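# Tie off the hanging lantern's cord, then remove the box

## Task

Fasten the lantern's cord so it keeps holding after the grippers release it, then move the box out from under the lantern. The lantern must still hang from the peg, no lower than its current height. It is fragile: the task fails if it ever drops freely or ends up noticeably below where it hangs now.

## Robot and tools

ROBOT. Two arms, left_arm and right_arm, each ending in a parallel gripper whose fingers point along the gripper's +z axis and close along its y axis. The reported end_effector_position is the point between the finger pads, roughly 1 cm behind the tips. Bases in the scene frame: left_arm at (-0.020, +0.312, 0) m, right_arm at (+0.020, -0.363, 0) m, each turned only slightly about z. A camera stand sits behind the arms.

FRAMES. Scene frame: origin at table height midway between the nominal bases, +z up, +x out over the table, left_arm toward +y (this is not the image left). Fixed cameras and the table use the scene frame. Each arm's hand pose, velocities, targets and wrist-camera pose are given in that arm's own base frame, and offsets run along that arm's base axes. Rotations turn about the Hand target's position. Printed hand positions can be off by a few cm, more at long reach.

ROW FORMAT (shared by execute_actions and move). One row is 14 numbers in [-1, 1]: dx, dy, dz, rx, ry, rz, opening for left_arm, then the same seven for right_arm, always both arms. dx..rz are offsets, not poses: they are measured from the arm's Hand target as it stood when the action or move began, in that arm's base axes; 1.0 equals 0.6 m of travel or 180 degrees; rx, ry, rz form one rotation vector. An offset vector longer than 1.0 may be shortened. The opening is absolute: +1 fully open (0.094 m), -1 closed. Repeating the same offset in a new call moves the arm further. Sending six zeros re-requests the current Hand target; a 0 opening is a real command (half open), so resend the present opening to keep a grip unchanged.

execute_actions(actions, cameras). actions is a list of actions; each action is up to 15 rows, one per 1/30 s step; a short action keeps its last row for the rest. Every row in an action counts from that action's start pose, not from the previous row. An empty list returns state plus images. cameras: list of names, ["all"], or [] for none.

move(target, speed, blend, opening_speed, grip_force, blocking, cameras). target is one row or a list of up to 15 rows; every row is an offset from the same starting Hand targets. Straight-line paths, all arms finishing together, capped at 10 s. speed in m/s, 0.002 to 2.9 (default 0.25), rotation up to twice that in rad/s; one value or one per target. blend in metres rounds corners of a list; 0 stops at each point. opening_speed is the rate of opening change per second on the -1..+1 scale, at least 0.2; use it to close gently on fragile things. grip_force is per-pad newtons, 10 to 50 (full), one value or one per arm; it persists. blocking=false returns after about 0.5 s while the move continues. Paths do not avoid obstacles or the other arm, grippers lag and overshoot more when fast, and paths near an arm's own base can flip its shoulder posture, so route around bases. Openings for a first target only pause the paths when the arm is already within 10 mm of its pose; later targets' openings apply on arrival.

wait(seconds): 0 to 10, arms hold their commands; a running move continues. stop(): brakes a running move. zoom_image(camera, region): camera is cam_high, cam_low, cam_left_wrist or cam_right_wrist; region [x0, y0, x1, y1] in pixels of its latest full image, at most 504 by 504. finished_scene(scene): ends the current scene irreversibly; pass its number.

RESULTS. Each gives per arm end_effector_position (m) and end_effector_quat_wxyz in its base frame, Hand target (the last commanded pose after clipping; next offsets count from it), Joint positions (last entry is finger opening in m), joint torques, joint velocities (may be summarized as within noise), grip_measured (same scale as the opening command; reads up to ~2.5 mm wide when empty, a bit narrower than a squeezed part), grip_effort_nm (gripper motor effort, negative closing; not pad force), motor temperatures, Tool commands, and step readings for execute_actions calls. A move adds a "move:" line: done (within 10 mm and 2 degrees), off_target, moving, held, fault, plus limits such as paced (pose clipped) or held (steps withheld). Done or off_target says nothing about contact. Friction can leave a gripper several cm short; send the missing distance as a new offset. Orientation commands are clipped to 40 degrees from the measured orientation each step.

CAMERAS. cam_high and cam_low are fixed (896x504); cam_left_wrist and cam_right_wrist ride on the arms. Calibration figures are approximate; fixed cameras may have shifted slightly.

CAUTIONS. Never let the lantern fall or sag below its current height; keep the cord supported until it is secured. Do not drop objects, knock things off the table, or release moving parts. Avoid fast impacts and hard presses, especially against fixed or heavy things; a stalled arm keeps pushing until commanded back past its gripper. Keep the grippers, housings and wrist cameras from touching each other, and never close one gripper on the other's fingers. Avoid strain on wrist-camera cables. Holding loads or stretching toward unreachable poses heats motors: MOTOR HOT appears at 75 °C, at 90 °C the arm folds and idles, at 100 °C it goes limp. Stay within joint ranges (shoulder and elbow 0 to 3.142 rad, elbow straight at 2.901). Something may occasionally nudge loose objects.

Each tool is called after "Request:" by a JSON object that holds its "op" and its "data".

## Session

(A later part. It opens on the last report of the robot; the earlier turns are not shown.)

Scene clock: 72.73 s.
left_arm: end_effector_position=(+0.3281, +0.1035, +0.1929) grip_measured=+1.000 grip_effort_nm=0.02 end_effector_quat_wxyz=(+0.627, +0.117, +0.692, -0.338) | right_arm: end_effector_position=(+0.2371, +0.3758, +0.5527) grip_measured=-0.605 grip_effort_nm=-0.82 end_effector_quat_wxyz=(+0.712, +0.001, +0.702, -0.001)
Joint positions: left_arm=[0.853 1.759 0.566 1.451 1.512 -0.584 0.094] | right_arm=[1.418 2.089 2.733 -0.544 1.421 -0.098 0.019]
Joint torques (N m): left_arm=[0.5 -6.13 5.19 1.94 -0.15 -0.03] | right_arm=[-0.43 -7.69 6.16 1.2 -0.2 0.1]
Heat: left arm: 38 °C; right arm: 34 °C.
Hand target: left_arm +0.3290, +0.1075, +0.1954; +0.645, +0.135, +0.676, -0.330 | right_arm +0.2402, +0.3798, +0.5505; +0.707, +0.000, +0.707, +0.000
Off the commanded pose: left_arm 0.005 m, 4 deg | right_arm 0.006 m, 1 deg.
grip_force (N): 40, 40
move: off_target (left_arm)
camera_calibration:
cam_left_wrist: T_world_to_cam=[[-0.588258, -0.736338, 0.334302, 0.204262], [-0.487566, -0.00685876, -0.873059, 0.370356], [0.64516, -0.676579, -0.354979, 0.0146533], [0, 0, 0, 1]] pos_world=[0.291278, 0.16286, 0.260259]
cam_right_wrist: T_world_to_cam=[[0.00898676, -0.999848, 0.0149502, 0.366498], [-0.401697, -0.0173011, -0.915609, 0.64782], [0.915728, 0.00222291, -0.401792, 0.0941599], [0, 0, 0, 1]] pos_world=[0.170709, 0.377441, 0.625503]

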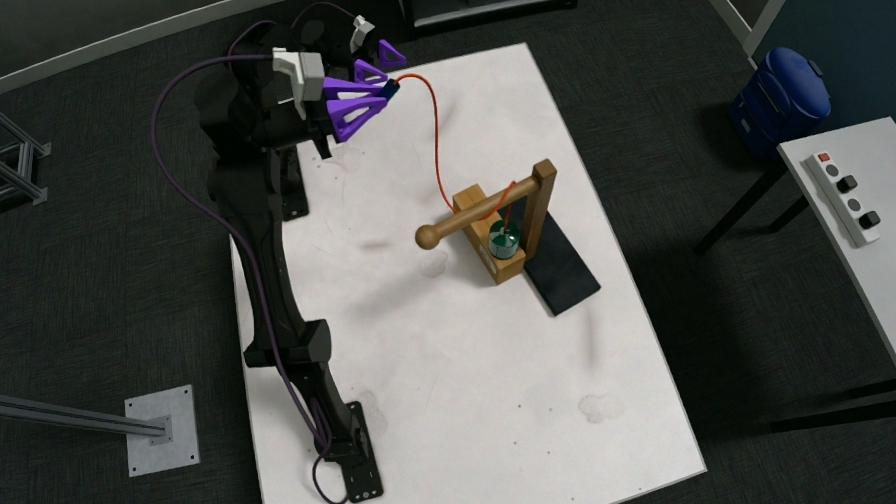

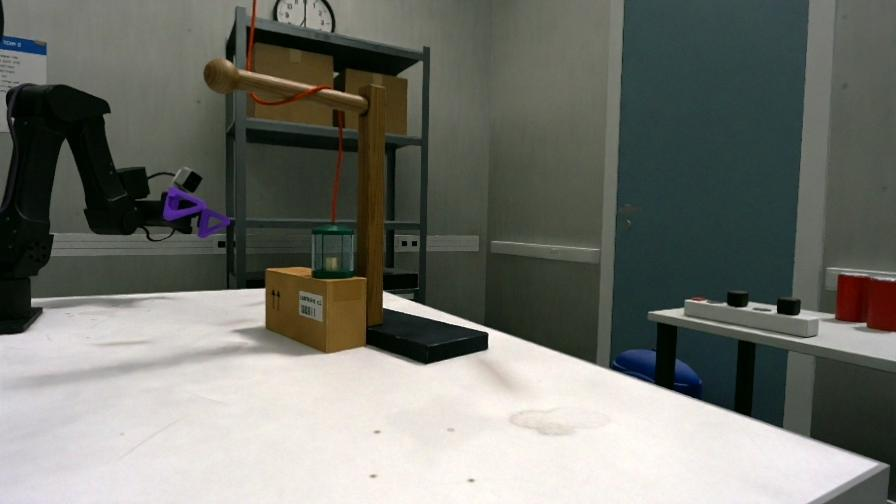

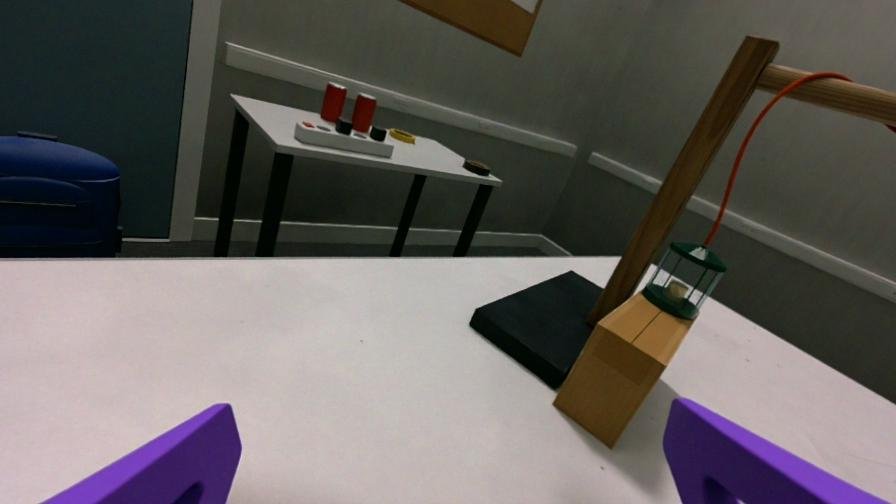

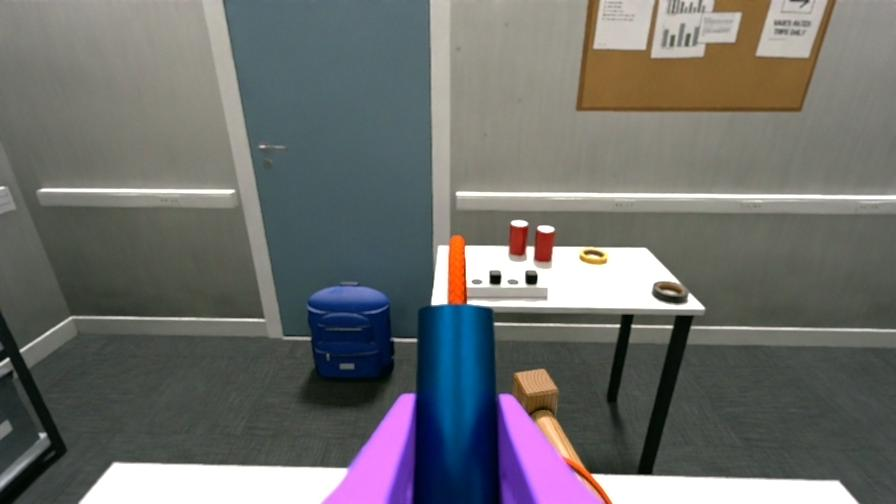

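Request:
{"op": "move", "data": {"target": [[0,0,0,0,0,0,1,0.133,-0.033,-0.017,0,0,0,-0.9],[0,0,0,0,0,0,1,0.167,-0.267,-0.05,0,0,0,-0.9]], "speed": 0.12, "blend": [0.03,0], "cameras": ["cam_high","cam_low","cam_right_wrist"]}}

Scene clock: 76.70 s.
left_arm: end_effector_position=(+0.3281, +0.1035, +0.1929) grip_measured=+1.000 grip_effort_nm=0.02 end_effector_quat_wxyz=(+0.627, +0.117, +0.692, -0.338) | right_arm: end_effector_position=(+0.3433, +0.2249, +0.5138) grip_measured=-0.605 grip_effort_nm=-0.82 end_effector_quat_wxyz=(+0.701, -0.004, +0.713, -0.008)
Joint positions: left_arm=[0.853 1.759 0.566 1.451 1.512 -0.584 0.094] | right_arm=[0.942 1.482 1.817 -0.363 0.948 0.005 0.019]
Joint torques (N m): left_arm=[0.49 -6.22 5.19 1.92 -0.14 -0.05] | right_arm=[-0.29 -6.6 5.22 1.78 -0.1 -0.07]
Heat: left arm: 38 °C; right arm: 34 °C.
Hand target: left_arm +0.3290, +0.1075, +0.1954; +0.645, +0.135, +0.676, -0.330 | right_arm +0.3403, +0.2197, +0.5205; +0.707, +0.000, +0.707, +0.000
Off the commanded pose: left_arm 0.005 m, 4 deg | right_arm 0.009 m, 1 deg.
grip_force (N): 40, 40
move: off_target (left_arm)
camera_calibration:
cam_right_wrist: T_world_to_cam=[[0.00721607, -0.999457, 0.0321565, 0.206982], [-0.430236, -0.0321318, -0.902144, 0.658494], [0.902688, -0.00732492, -0.430234, 0.00287582], [0, 0, 0, 1]] pos_world=[0.279218, 0.228049, 0.588639]
Images, in order (width x height): cam_high 896x504, cam_low 896x504, cam_right_wrist 896x504.

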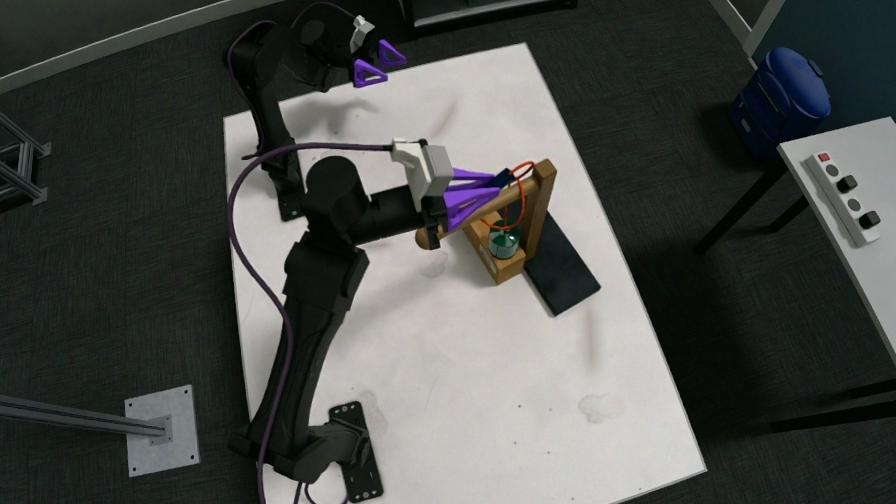

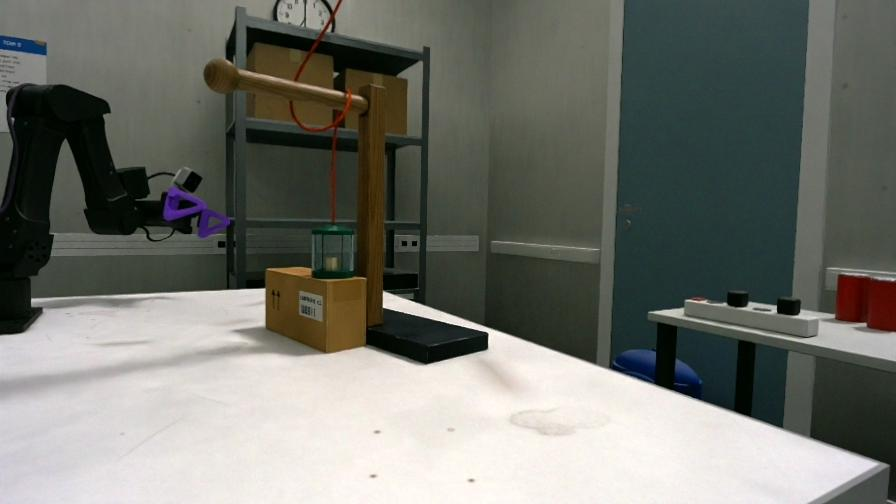

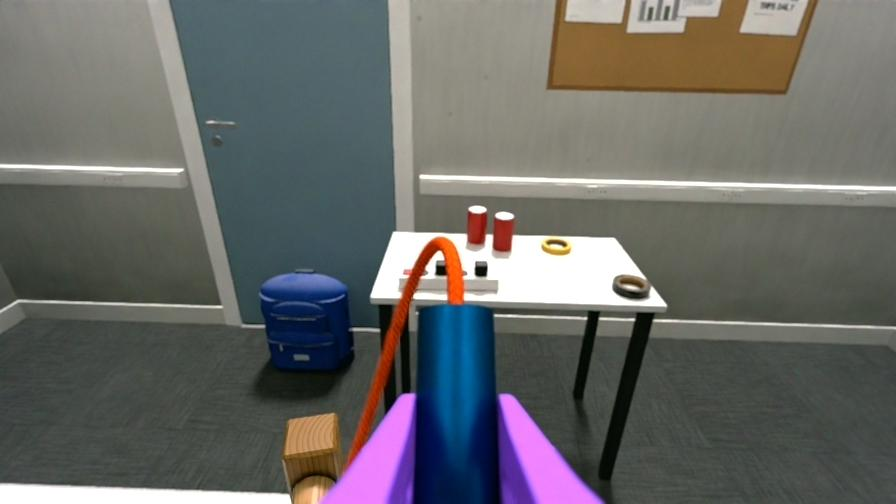

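Request:
{"op": "move", "data": {"target": [[0,0,0,0,0,0,1,0,-0.267,-0.15,0,0,0,-0.9],[0,0,0,0,0,0,1,-0.05,-0.4,-0.433,0,0,0,-0.9]], "speed": 0.12, "blend": [0.03,0], "cameras": ["all"]}}

Scene clock: 81.53 s.
left_arm: end_effector_position=(+0.3281, +0.1035, +0.1929) grip_measured=+1.000 grip_effort_nm=0.02 end_effector_quat_wxyz=(+0.627, +0.117, +0.692, -0.338) | right_arm: end_effector_position=(+0.3120, -0.0204, +0.2555) grip_measured=-0.605 grip_effort_nm=-0.82 end_effector_quat_wxyz=(+0.698, +0.004, +0.717, +0.001)
Joint positions: left_arm=[0.853 1.759 0.566 1.451 1.512 -0.584 0.094] | right_arm=[-0.154 0.658 0.347 0.284 -0.149 0.003 0.019]
Joint torques (N m): left_arm=[0.47 -6.19 5.22 1.93 -0.14 -0.04] | right_arm=[-0.53 -0.73 6.5 2.09 -0.13 -0.03]
Heat: left arm: 38 °C; right arm: 34 °C.
Hand target: left_arm +0.3290, +0.1075, +0.1954; +0.645, +0.135, +0.676, -0.330 | right_arm +0.3103, -0.0203, +0.2606; +0.707, +0.000, +0.707, +0.000
Off the commanded pose: left_arm 0.005 m, 4 deg | right_arm 0.005 m, 2 deg.
grip_force (N): 40, 40
move: off_target (left_arm)
camera_calibration:
cam_left_wrist: T_world_to_cam=[[-0.588258, -0.736338, 0.334302, 0.204262], [-0.487566, -0.00685876, -0.873059, 0.370356], [0.64516, -0.676579, -0.354979, 0.0146533], [0, 0, 0, 1]] pos_world=[0.291278, 0.16286, 0.260259]
cam_right_wrist: T_world_to_cam=[[0.00793755, -0.999941, 0.00735611, -0.0234672], [-0.439392, -0.0100958, -0.898239, 0.406405], [0.89826, 0.0038976, -0.439446, -0.0777777], [0, 0, 0, 1]] pos_world=[0.248622, -0.0190596, 0.331042]

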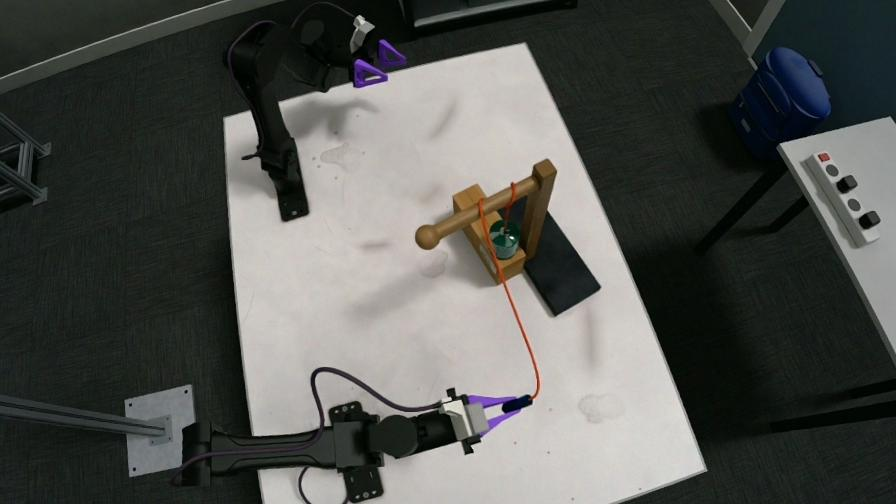

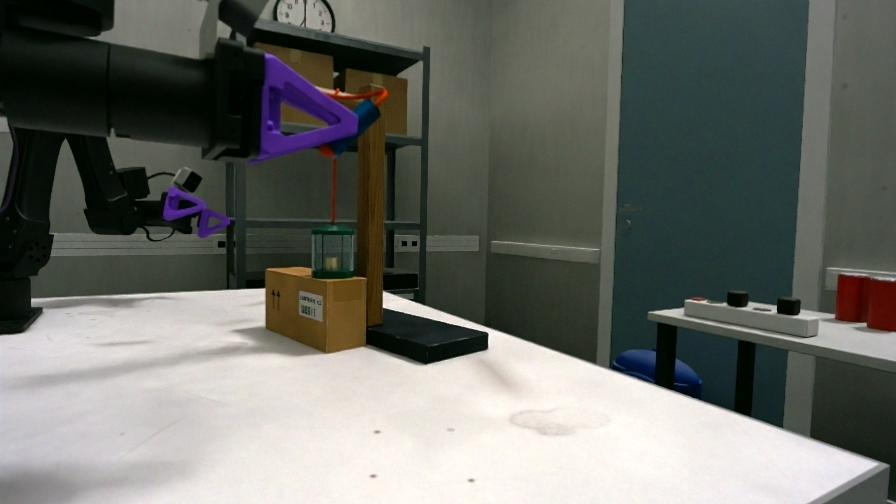

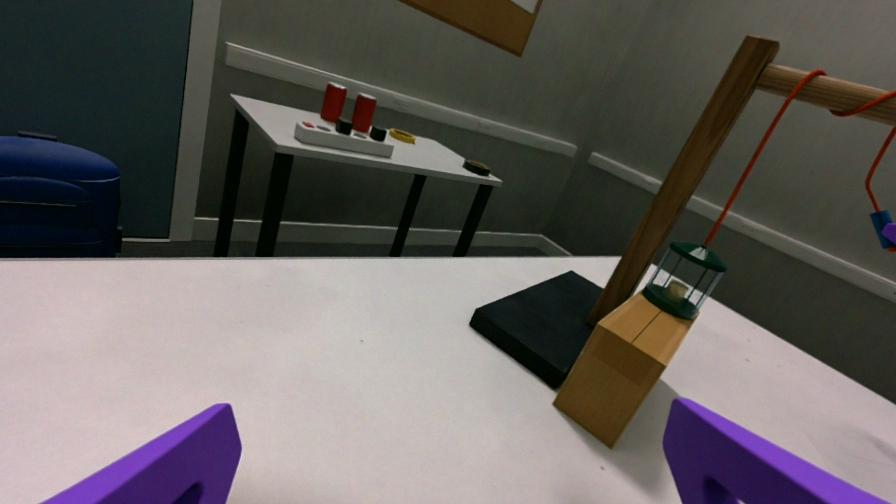

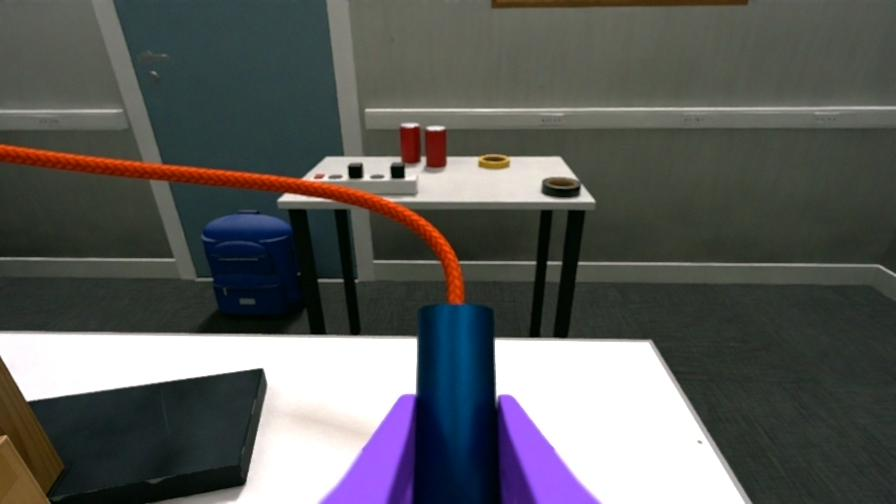

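Request:
{"op": "move", "data": {"target": [[0,0,0,0,0,0,1,-0.067,0.167,-0.183,0,0,0,-0.9],[0,0,0,0,0,0,1,-0.133,0.467,-0.2,0,0,0,-0.9],[0,0,0,0,0,0,1,-0.183,0.633,-0.1,0,0,0,-0.9],[0,0,0,0,0,0,1,-0.1,0.817,0.067,0,0,0,-0.9]], "speed": 0.12, "blend": [0.03,0.03,0.03,0], "cameras": ["all"]}}

Scene clock: 90.70 s.
left_arm: end_effector_position=(+0.3281, +0.1035, +0.1929) grip_measured=+1.000 grip_effort_nm=0.02 end_effector_quat_wxyz=(+0.627, +0.117, +0.692, -0.338) | right_arm: end_effector_position=(+0.2469, +0.4664, +0.2952) grip_measured=-0.605 grip_effort_nm=-0.82 end_effector_quat_wxyz=(+0.707, -0.006, +0.707, -0.010)
Joint positions: left_arm=[0.853 1.759 0.566 1.451 1.512 -0.584 0.094] | right_arm=[1.427 2.106 1.662 0.453 1.433 -0.031 0.019]
Joint torques (N m): left_arm=[0.49 -6.13 5.27 1.93 -0.14 -0.02] | right_arm=[-0.43 -10.77 8.83 1.26 -0.13 0.13]
Heat: left arm: 38 °C; right arm: 34 °C.
Hand target: left_arm +0.3290, +0.1075, +0.1954; +0.645, +0.135, +0.676, -0.330 | right_arm +0.2503, +0.4698, +0.3009; +0.707, +0.000, +0.707, +0.000
Off the commanded pose: left_arm 0.005 m, 4 deg | right_arm 0.007 m, 1 deg.
grip_force (N): 40, 40
move: off_target (left_arm)
camera_calibration:
cam_left_wrist: T_world_to_cam=[[-0.588258, -0.736338, 0.334302, 0.204262], [-0.487566, -0.00685876, -0.873059, 0.370356], [0.64516, -0.676579, -0.354979, 0.0146533], [0, 0, 0, 1]] pos_world=[0.291278, 0.16286, 0.260259]
cam_right_wrist: T_world_to_cam=[[0.0075956, -0.99927, 0.0374536, 0.454311], [-0.414236, -0.0372341, -0.909407, 0.428184], [0.910138, -0.00860713, -0.414217, -0.00834375], [0, 0, 0, 1]] pos_world=[0.181513, 0.46985, 0.368922]

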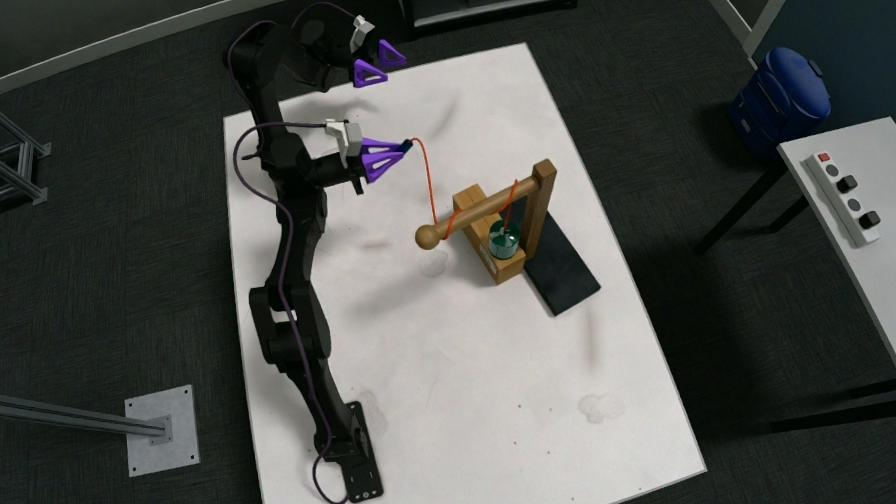

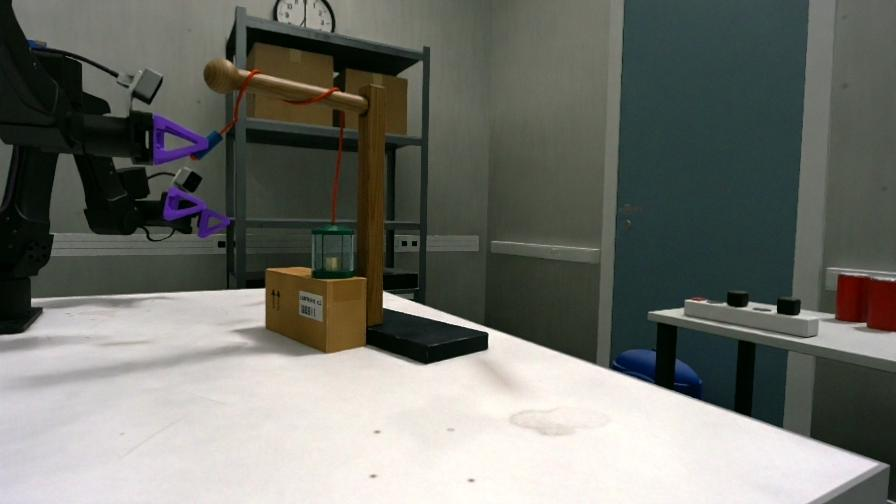

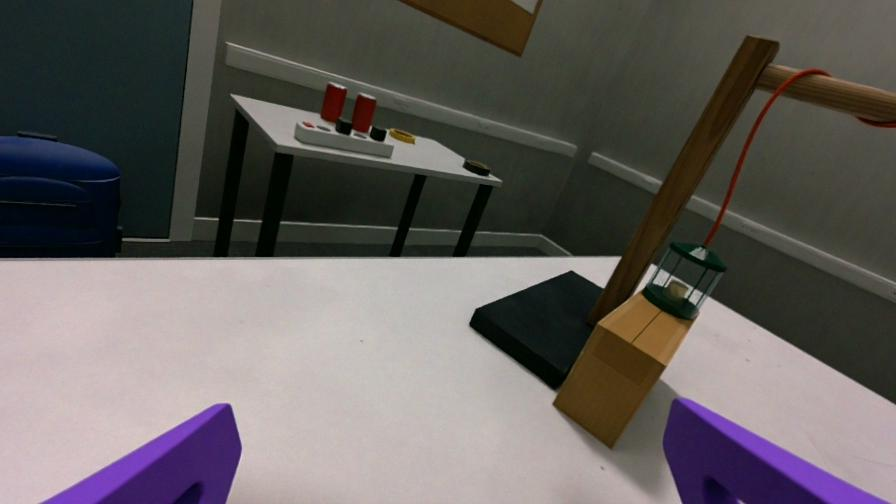

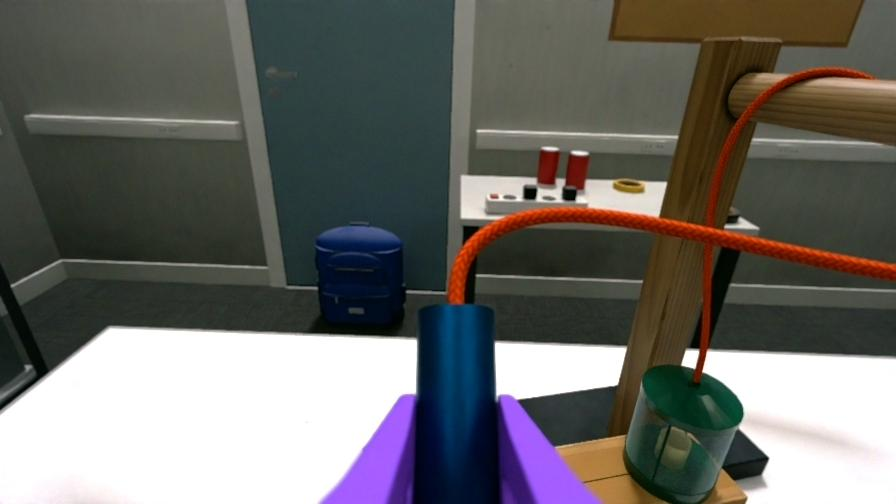

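Request:
{"op": "move", "data": {"target": [[0,0,0,0,0,0,1,0.15,-0.05,0.167,0,0,0,-0.9],[0,0,0,0,0,0,1,0.2,-0.183,0.367,0,0,0,-0.9],[0,0,0,0,0,0,1,0.217,-0.417,0.333,0,0,0,-0.9],[0,0,0,0,0,0,1,0.217,-0.62,0.2,0,0,0,-0.9],[0,0,0,0,0,0,1,0.217,-0.7,0.0,0,0,0,-0.9]], "speed": 0.12, "blend": [0.03,0.03,0.03,0.03,0], "cameras": ["all"]}}

Scene clock: 99.00 s.
left_arm: end_effector_position=(+0.3281, +0.1035, +0.1929) grip_measured=+1.000 grip_effort_nm=0.02 end_effector_quat_wxyz=(+0.627, +0.117, +0.692, -0.338) | right_arm: end_effector_position=(+0.3826, +0.0614, +0.2970) grip_measured=-0.605 grip_effort_nm=-0.82 end_effector_quat_wxyz=(+0.701, -0.015, +0.713, +0.012)
Joint positions: left_arm=[0.853 1.759 0.566 1.451 1.512 -0.584 0.094] | right_arm=[0.258 1.063 0.632 0.411 0.22 0 0.019]
Joint torques (N m): left_arm=[0.5 -6.17 5.19 1.93 -0.14 -0.04] | right_arm=[-1.29 -3.82 6.24 1.97 0.25 0.02]
Heat: left arm: 38 °C; right arm: 34 °C.
Hand target: left_arm +0.3290, +0.1075, +0.1954; +0.645, +0.135, +0.676, -0.330 | right_arm +0.3805, +0.0500, +0.3009; +0.707, +0.000, +0.707, +0.000
Off the commanded pose: left_arm 0.005 m, 4 deg | right_arm 0.012 m, 2 deg.
grip_force (N): 40, 40
move: off_target (left_arm, right_arm)
camera_calibration:
cam_left_wrist: T_world_to_cam=[[-0.588258, -0.736338, 0.334302, 0.204262], [-0.487566, -0.00685876, -0.873059, 0.370356], [0.64516, -0.676579, -0.354979, 0.0146533], [0, 0, 0, 1]] pos_world=[0.291278, 0.16286, 0.260259]
cam_right_wrist: T_world_to_cam=[[0.0514437, -0.998495, 0.0190296, 0.0372389], [-0.430446, -0.0393631, -0.901757, 0.475034], [0.901149, 0.0381985, -0.431823, -0.128802], [0, 0, 0, 1]] pos_world=[0.318631, 0.0608017, 0.372037]

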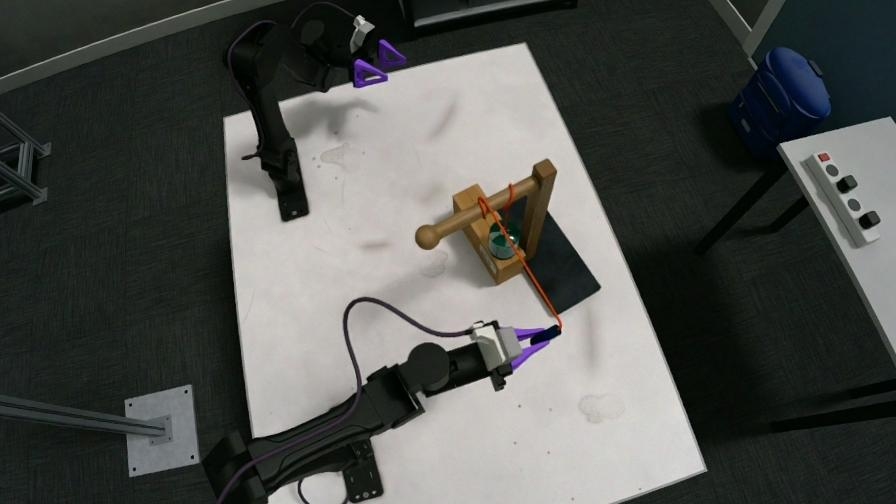

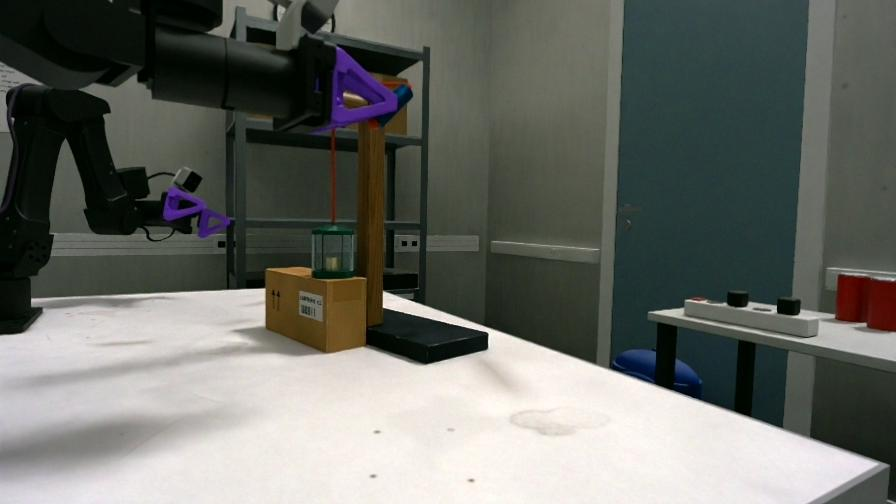

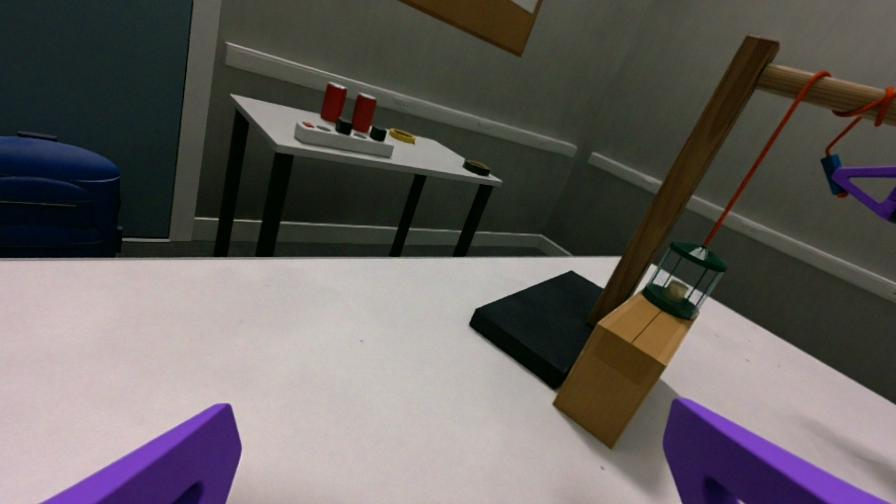

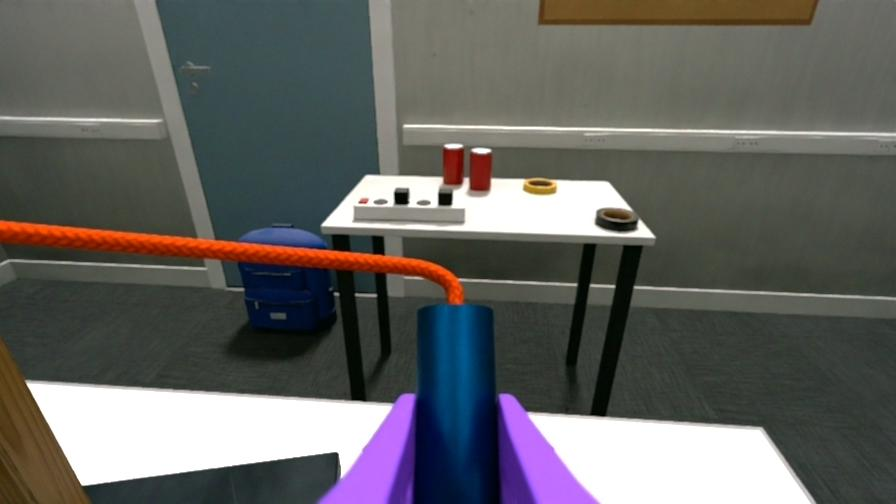

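Request:
{"op": "move", "data": {"target": [0,0,0,0,0,0,1,0,-0.05,-0.1,0,0,0,-0.9], "speed": 0.05, "cameras": ["all"]}}

Request:
{"op": "zoom_image", "data": {"camera": "cam_low", "region": [220, 60, 420, 300]}}

Scene clock: 102.50 s.
left_arm: end_effector_position=(+0.3281, +0.1035, +0.1929) grip_measured=+1.000 grip_effort_nm=0.02 end_effector_quat_wxyz=(+0.627, +0.117, +0.692, -0.338) | right_arm: end_effector_position=(+0.3738, +0.0577, +0.2657) grip_measured=-0.605 grip_effort_nm=-0.82 end_effector_quat_wxyz=(+0.731, -0.057, +0.678, +0.052)
Joint positions: left_arm=[0.853 1.759 0.566 1.451 1.512 -0.584 0.094] | right_arm=[0.147 1.097 0.421 0.751 -0.008 -0.011 0.019]
Joint torques (N m): left_arm=[0.47 -6.22 5.2 1.93 -0.13 -0.03] | right_arm=[-3.4 -1.62 5.16 1.48 1.26 0.11]
Heat: left arm: 38 °C; right arm: 34 °C.
Hand target: left_arm +0.3290, +0.1075, +0.1954; +0.645, +0.135, +0.676, -0.330 | right_arm +0.3805, +0.0200, +0.2409; +0.707, +0.000, +0.707, +0.000
Off the commanded pose: left_arm 0.005 m, 4 deg | right_arm 0.046 m, 10 deg.
grip_force (N): 40, 40
move: off_target (left_arm, right_arm)
camera_calibration:
cam_left_wrist: T_world_to_cam=[[-0.588258, -0.736338, 0.334302, 0.204262], [-0.487566, -0.00685876, -0.873059, 0.370356], [0.64516, -0.676579, -0.354979, 0.0146533], [0, 0, 0, 1]] pos_world=[0.291278, 0.16286, 0.260259]
cam_right_wrist: T_world_to_cam=[[0.164668, -0.985958, 0.0277773, -0.0108905], [-0.337334, -0.0827581, -0.93774, 0.420116], [0.926871, 0.145045, -0.346225, -0.172766], [0, 0, 0, 1]] pos_world=[0.303645, 0.0490895, 0.334446]

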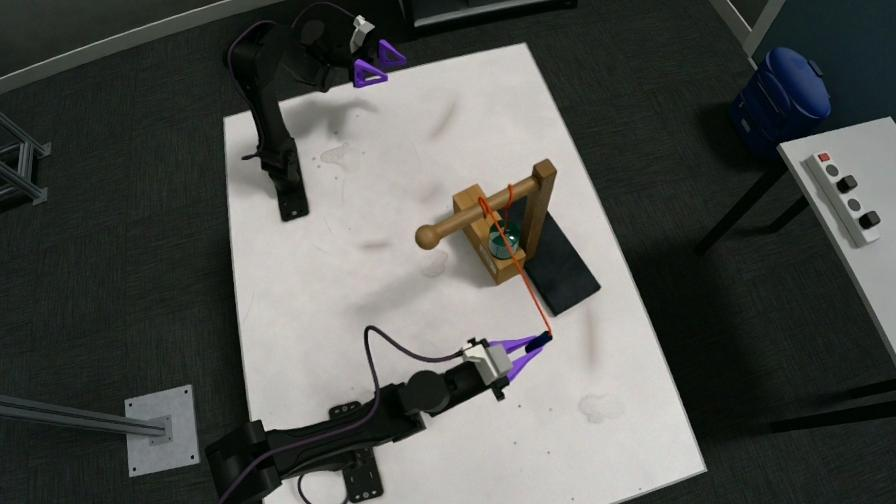

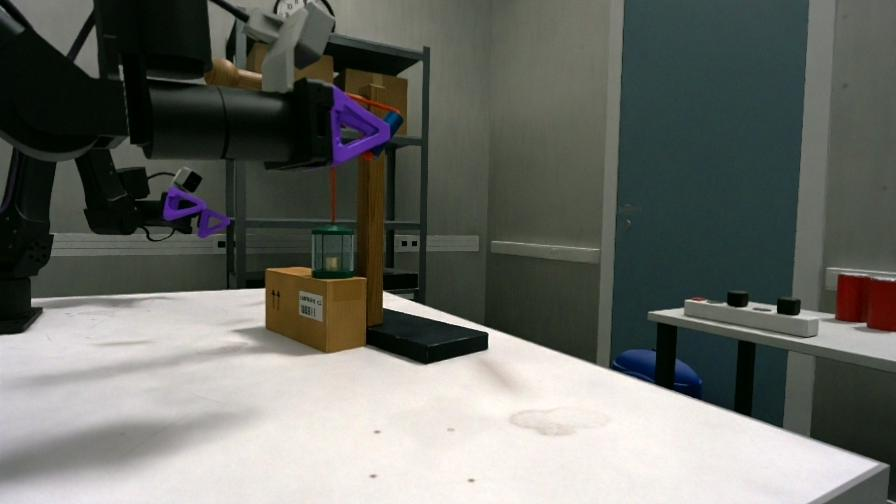

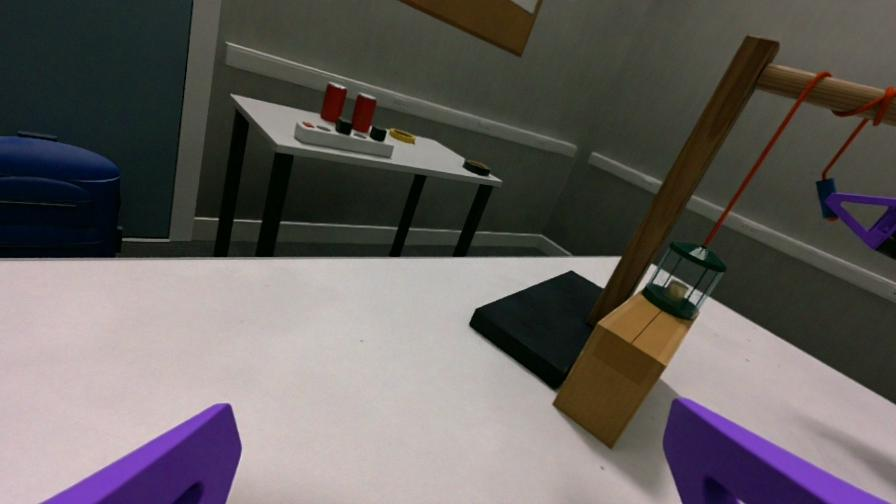

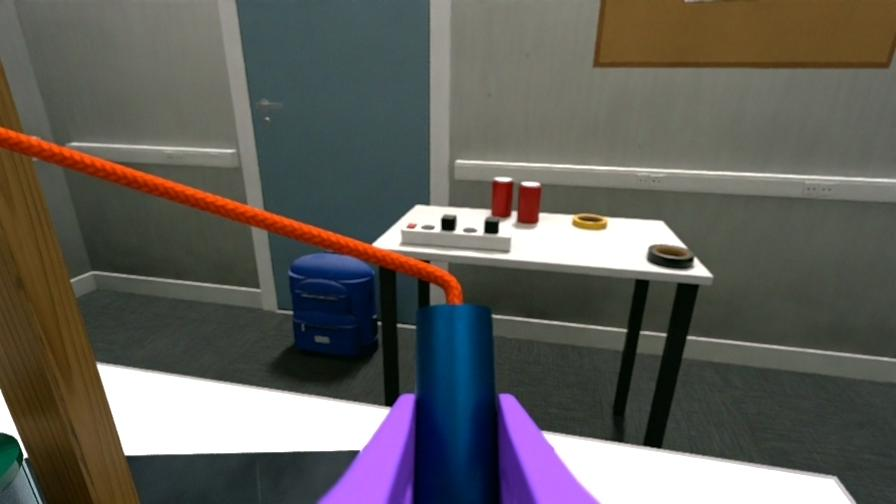

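Scaled by 2.100 from the camera's 896x504 image, which has a finer 1280x720 frame.

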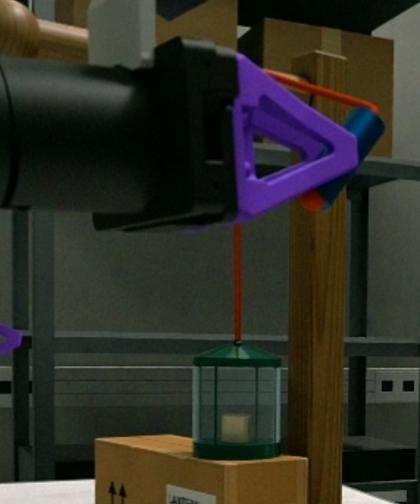

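Request:
{"op": "move", "data": {"target": [[0,0,0,0,0,0,1,-0.134,0.133,-0.068,0,0,0,-0.9],[0,0,0,0,0,0,1,-0.209,0.383,-0.135,0,0,0,-0.9],[0,0,0,0,0,0,1,-0.2175,0.567,-0.035,0,0,0,-0.9],[0,0,0,0,0,0,1,-0.184,0.683,0.115,0,0,0,-0.9]], "speed": 0.1, "blend": [0.03,0.03,0.03,0], "cameras": ["all"]}}

Scene clock: 112.53 s.
left_arm: end_effector_position=(+0.3281, +0.1035, +0.1929) grip_measured=+1.000 grip_effort_nm=0.02 end_effector_quat_wxyz=(+0.627, +0.117, +0.692, -0.338) | right_arm: end_effector_position=(+0.2676, +0.4247, +0.3091) grip_measured=-0.605 grip_effort_nm=-0.82 end_effector_quat_wxyz=(+0.708, -0.003, +0.706, -0.003)
Joint positions: left_arm=[0.853 1.759 0.566 1.451 1.512 -0.584 0.094] | right_arm=[1.366 1.948 1.484 0.474 1.366 -0.019 0.019]
Joint torques (N m): left_arm=[0.51 -6.2 5.23 1.94 -0.14 -0.04] | right_arm=[-0.24 -8.68 8.87 1.26 -0.05 0.12]
Heat: left arm: 39 °C; right arm: 34 °C.
Hand target: left_arm +0.3290, +0.1075, +0.1954; +0.645, +0.135, +0.676, -0.330 | right_arm +0.2703, +0.4296, +0.3101; +0.707, +0.000, +0.707, +0.000
Off the commanded pose: left_arm 0.005 m, 4 deg | right_arm 0.006 m, 1 deg.
grip_force (N): 40, 40
move: off_target (left_arm)
camera_calibration:
cam_left_wrist: T_world_to_cam=[[-0.588258, -0.736338, 0.334302, 0.204262], [-0.487566, -0.00685876, -0.873059, 0.370356], [0.64516, -0.676579, -0.354979, 0.0146533], [0, 0, 0, 1]] pos_world=[0.291278, 0.16286, 0.260259]
cam_right_wrist: T_world_to_cam=[[0.0125723, -0.999629, 0.0241663, 0.41499], [-0.41322, -0.027202, -0.910225, 0.443582], [0.910544, 0.00145761, -0.413409, -0.0263954], [0, 0, 0, 1]] pos_world=[0.202114, 0.426941, 0.382818]

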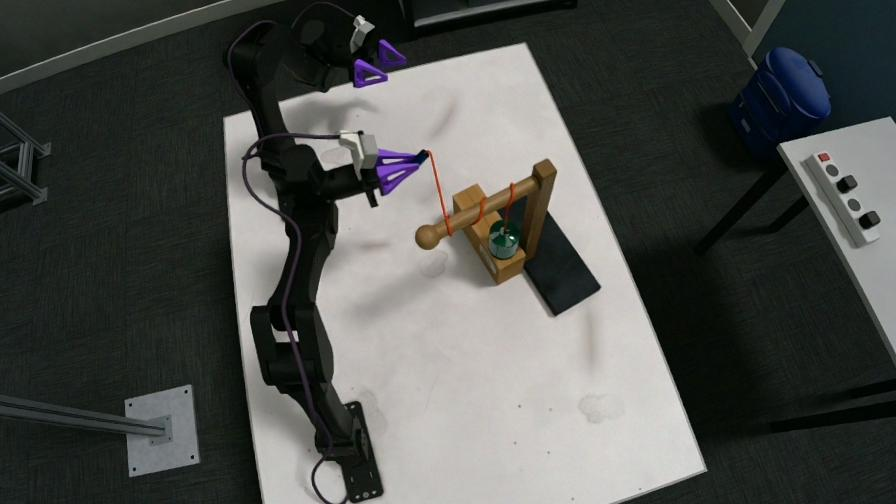

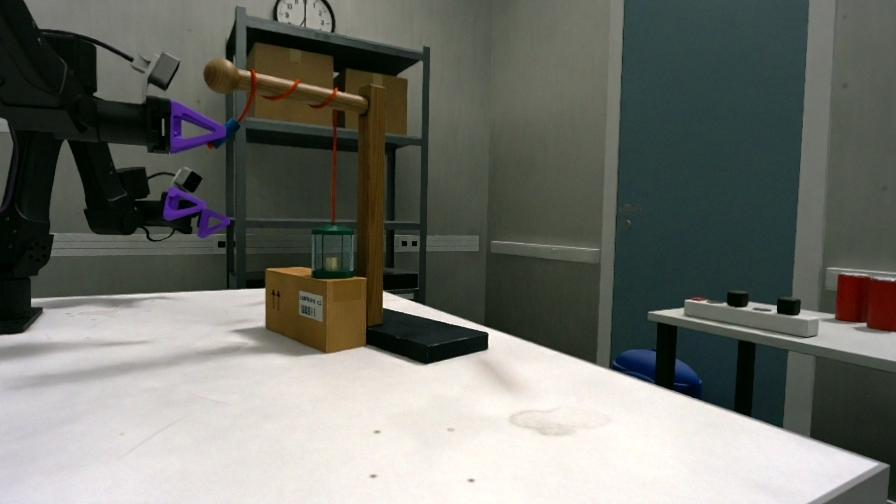

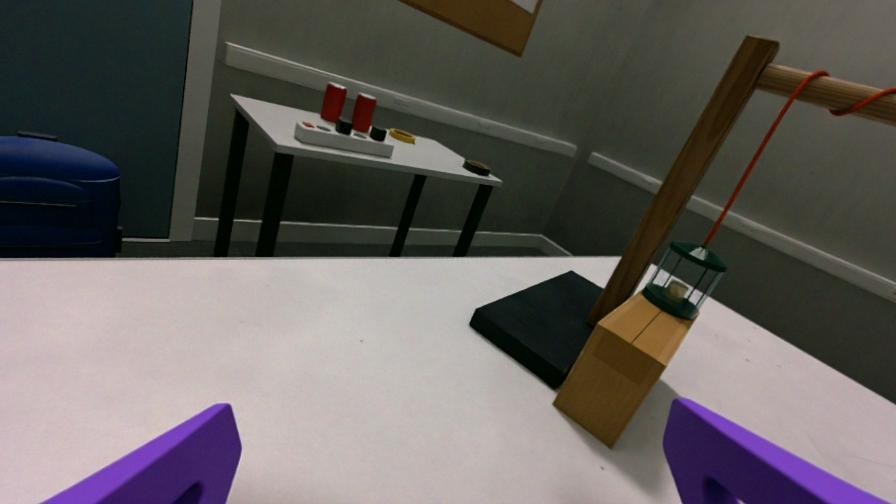

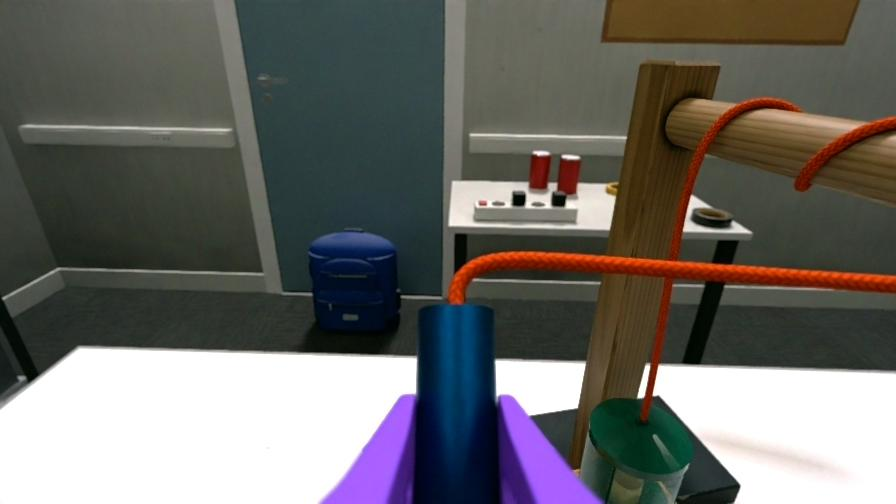

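Request:
{"op": "move", "data": {"target": [[0,0,0,0,0,0,1,0.05,-0.05,0.15,0,0,0,-0.9],[0,0,0,0,0,0,1,0.067,-0.167,0.267,0,0,0,-0.9],[0,0,0,0,0,0,1,0.083,-0.317,0.283,0,0,0,-0.9],[0,0,0,0,0,0,1,0.1,-0.467,0.2,0,0,0,-0.9],[0,0,0,0,0,0,1,0.1,-0.558,0.067,0,0,0,-0.9]], "speed": 0.1, "blend": [0.02,0.02,0.02,0.02,0], "cameras": ["all"]}}

Scene clock: 120.00 s.
left_arm: end_effector_position=(+0.3281, +0.1035, +0.1929) grip_measured=+1.000 grip_effort_nm=0.02 end_effector_quat_wxyz=(+0.627, +0.117, +0.692, -0.338) | right_arm: end_effector_position=(+0.3229, +0.1424, +0.3412) grip_measured=-0.605 grip_effort_nm=-0.82 end_effector_quat_wxyz=(+0.692, -0.080, +0.715, +0.058)
Joint positions: left_arm=[0.853 1.759 0.566 1.451 1.512 -0.584 0.094] | right_arm=[0.629 0.919 0.766 0.113 0.434 -0.012 0.019]
Joint torques (N m): left_arm=[0.47 -6.13 5.2 1.94 -0.15 -0.04] | right_arm=[-3.88 -3.55 6.22 2.03 1.64 0.16]
Heat: left arm: 39 °C; right arm: 34 °C.
Hand target: left_arm +0.3290, +0.1075, +0.1954; +0.645, +0.135, +0.676, -0.330 | right_arm +0.3302, +0.0950, +0.3503; +0.707, +0.000, +0.707, +0.000
Off the commanded pose: left_arm 0.005 m, 4 deg | right_arm 0.049 m, 12 deg.
grip_force (N): 40, 40
move: off_target (left_arm, right_arm)
camera_calibration:
cam_left_wrist: T_world_to_cam=[[-0.588258, -0.736338, 0.334302, 0.204262], [-0.487566, -0.00685876, -0.873059, 0.370356], [0.64516, -0.676579, -0.354979, 0.0146533], [0, 0, 0, 1]] pos_world=[0.291278, 0.16286, 0.260259]
cam_right_wrist: T_world_to_cam=[[0.207496, -0.9773, 0.0427848, 0.0587606], [-0.430475, -0.130496, -0.893119, 0.502384], [0.878428, 0.166901, -0.447781, -0.0645731], [0, 0, 0, 1]] pos_world=[0.260794, 0.133763, 0.41726]

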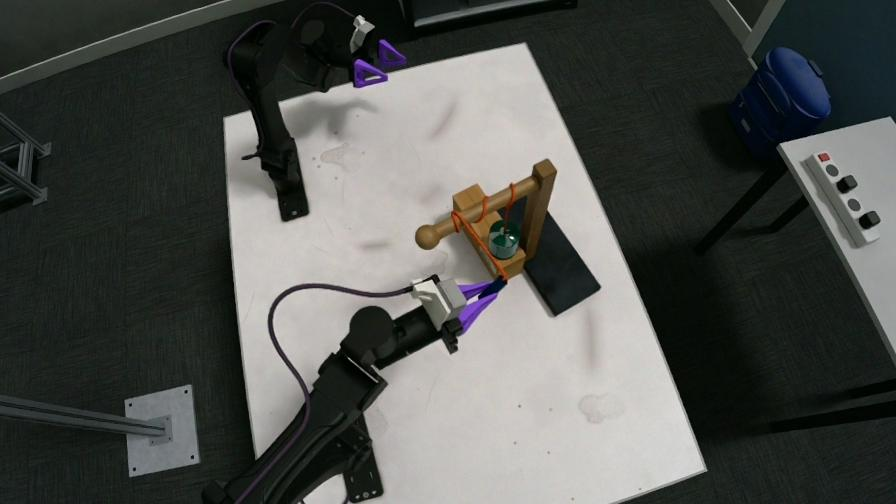

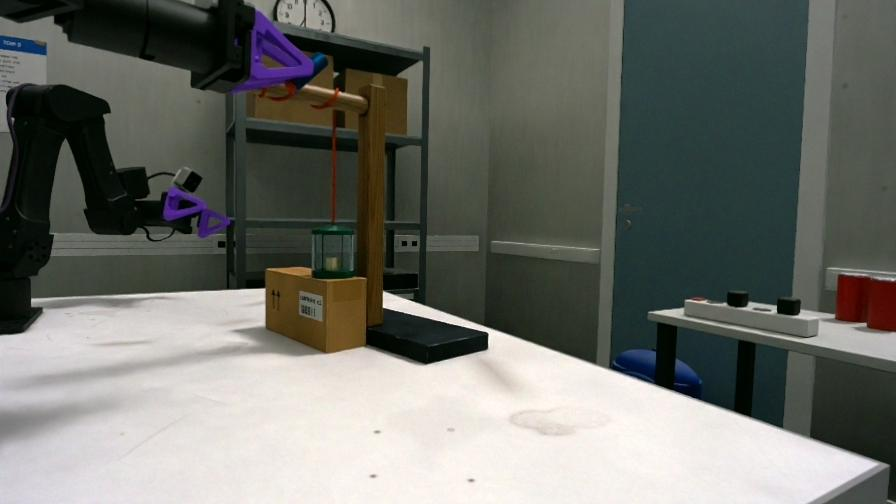

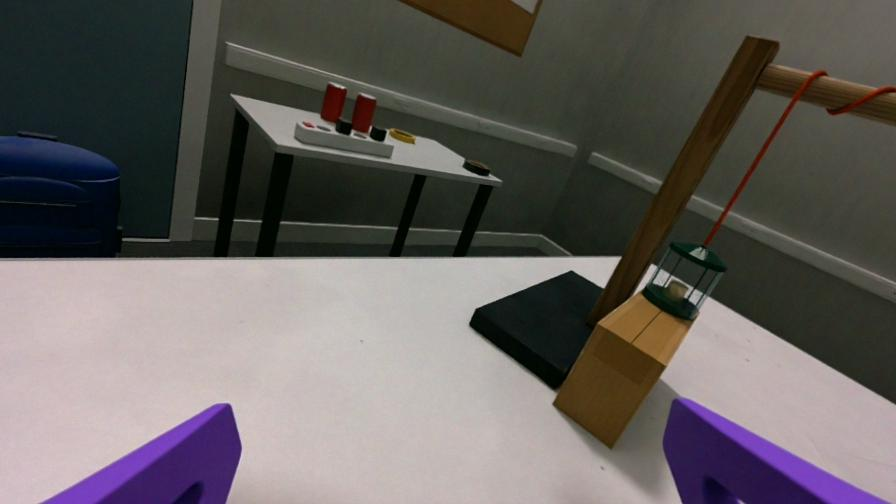

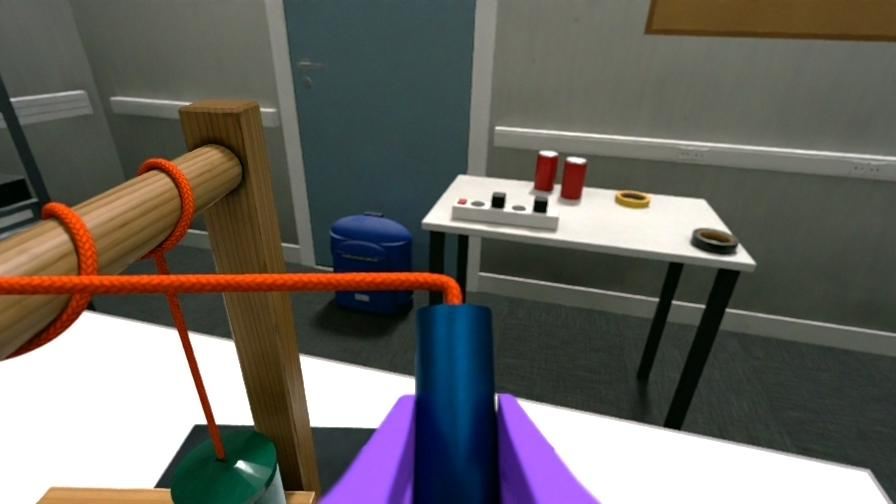

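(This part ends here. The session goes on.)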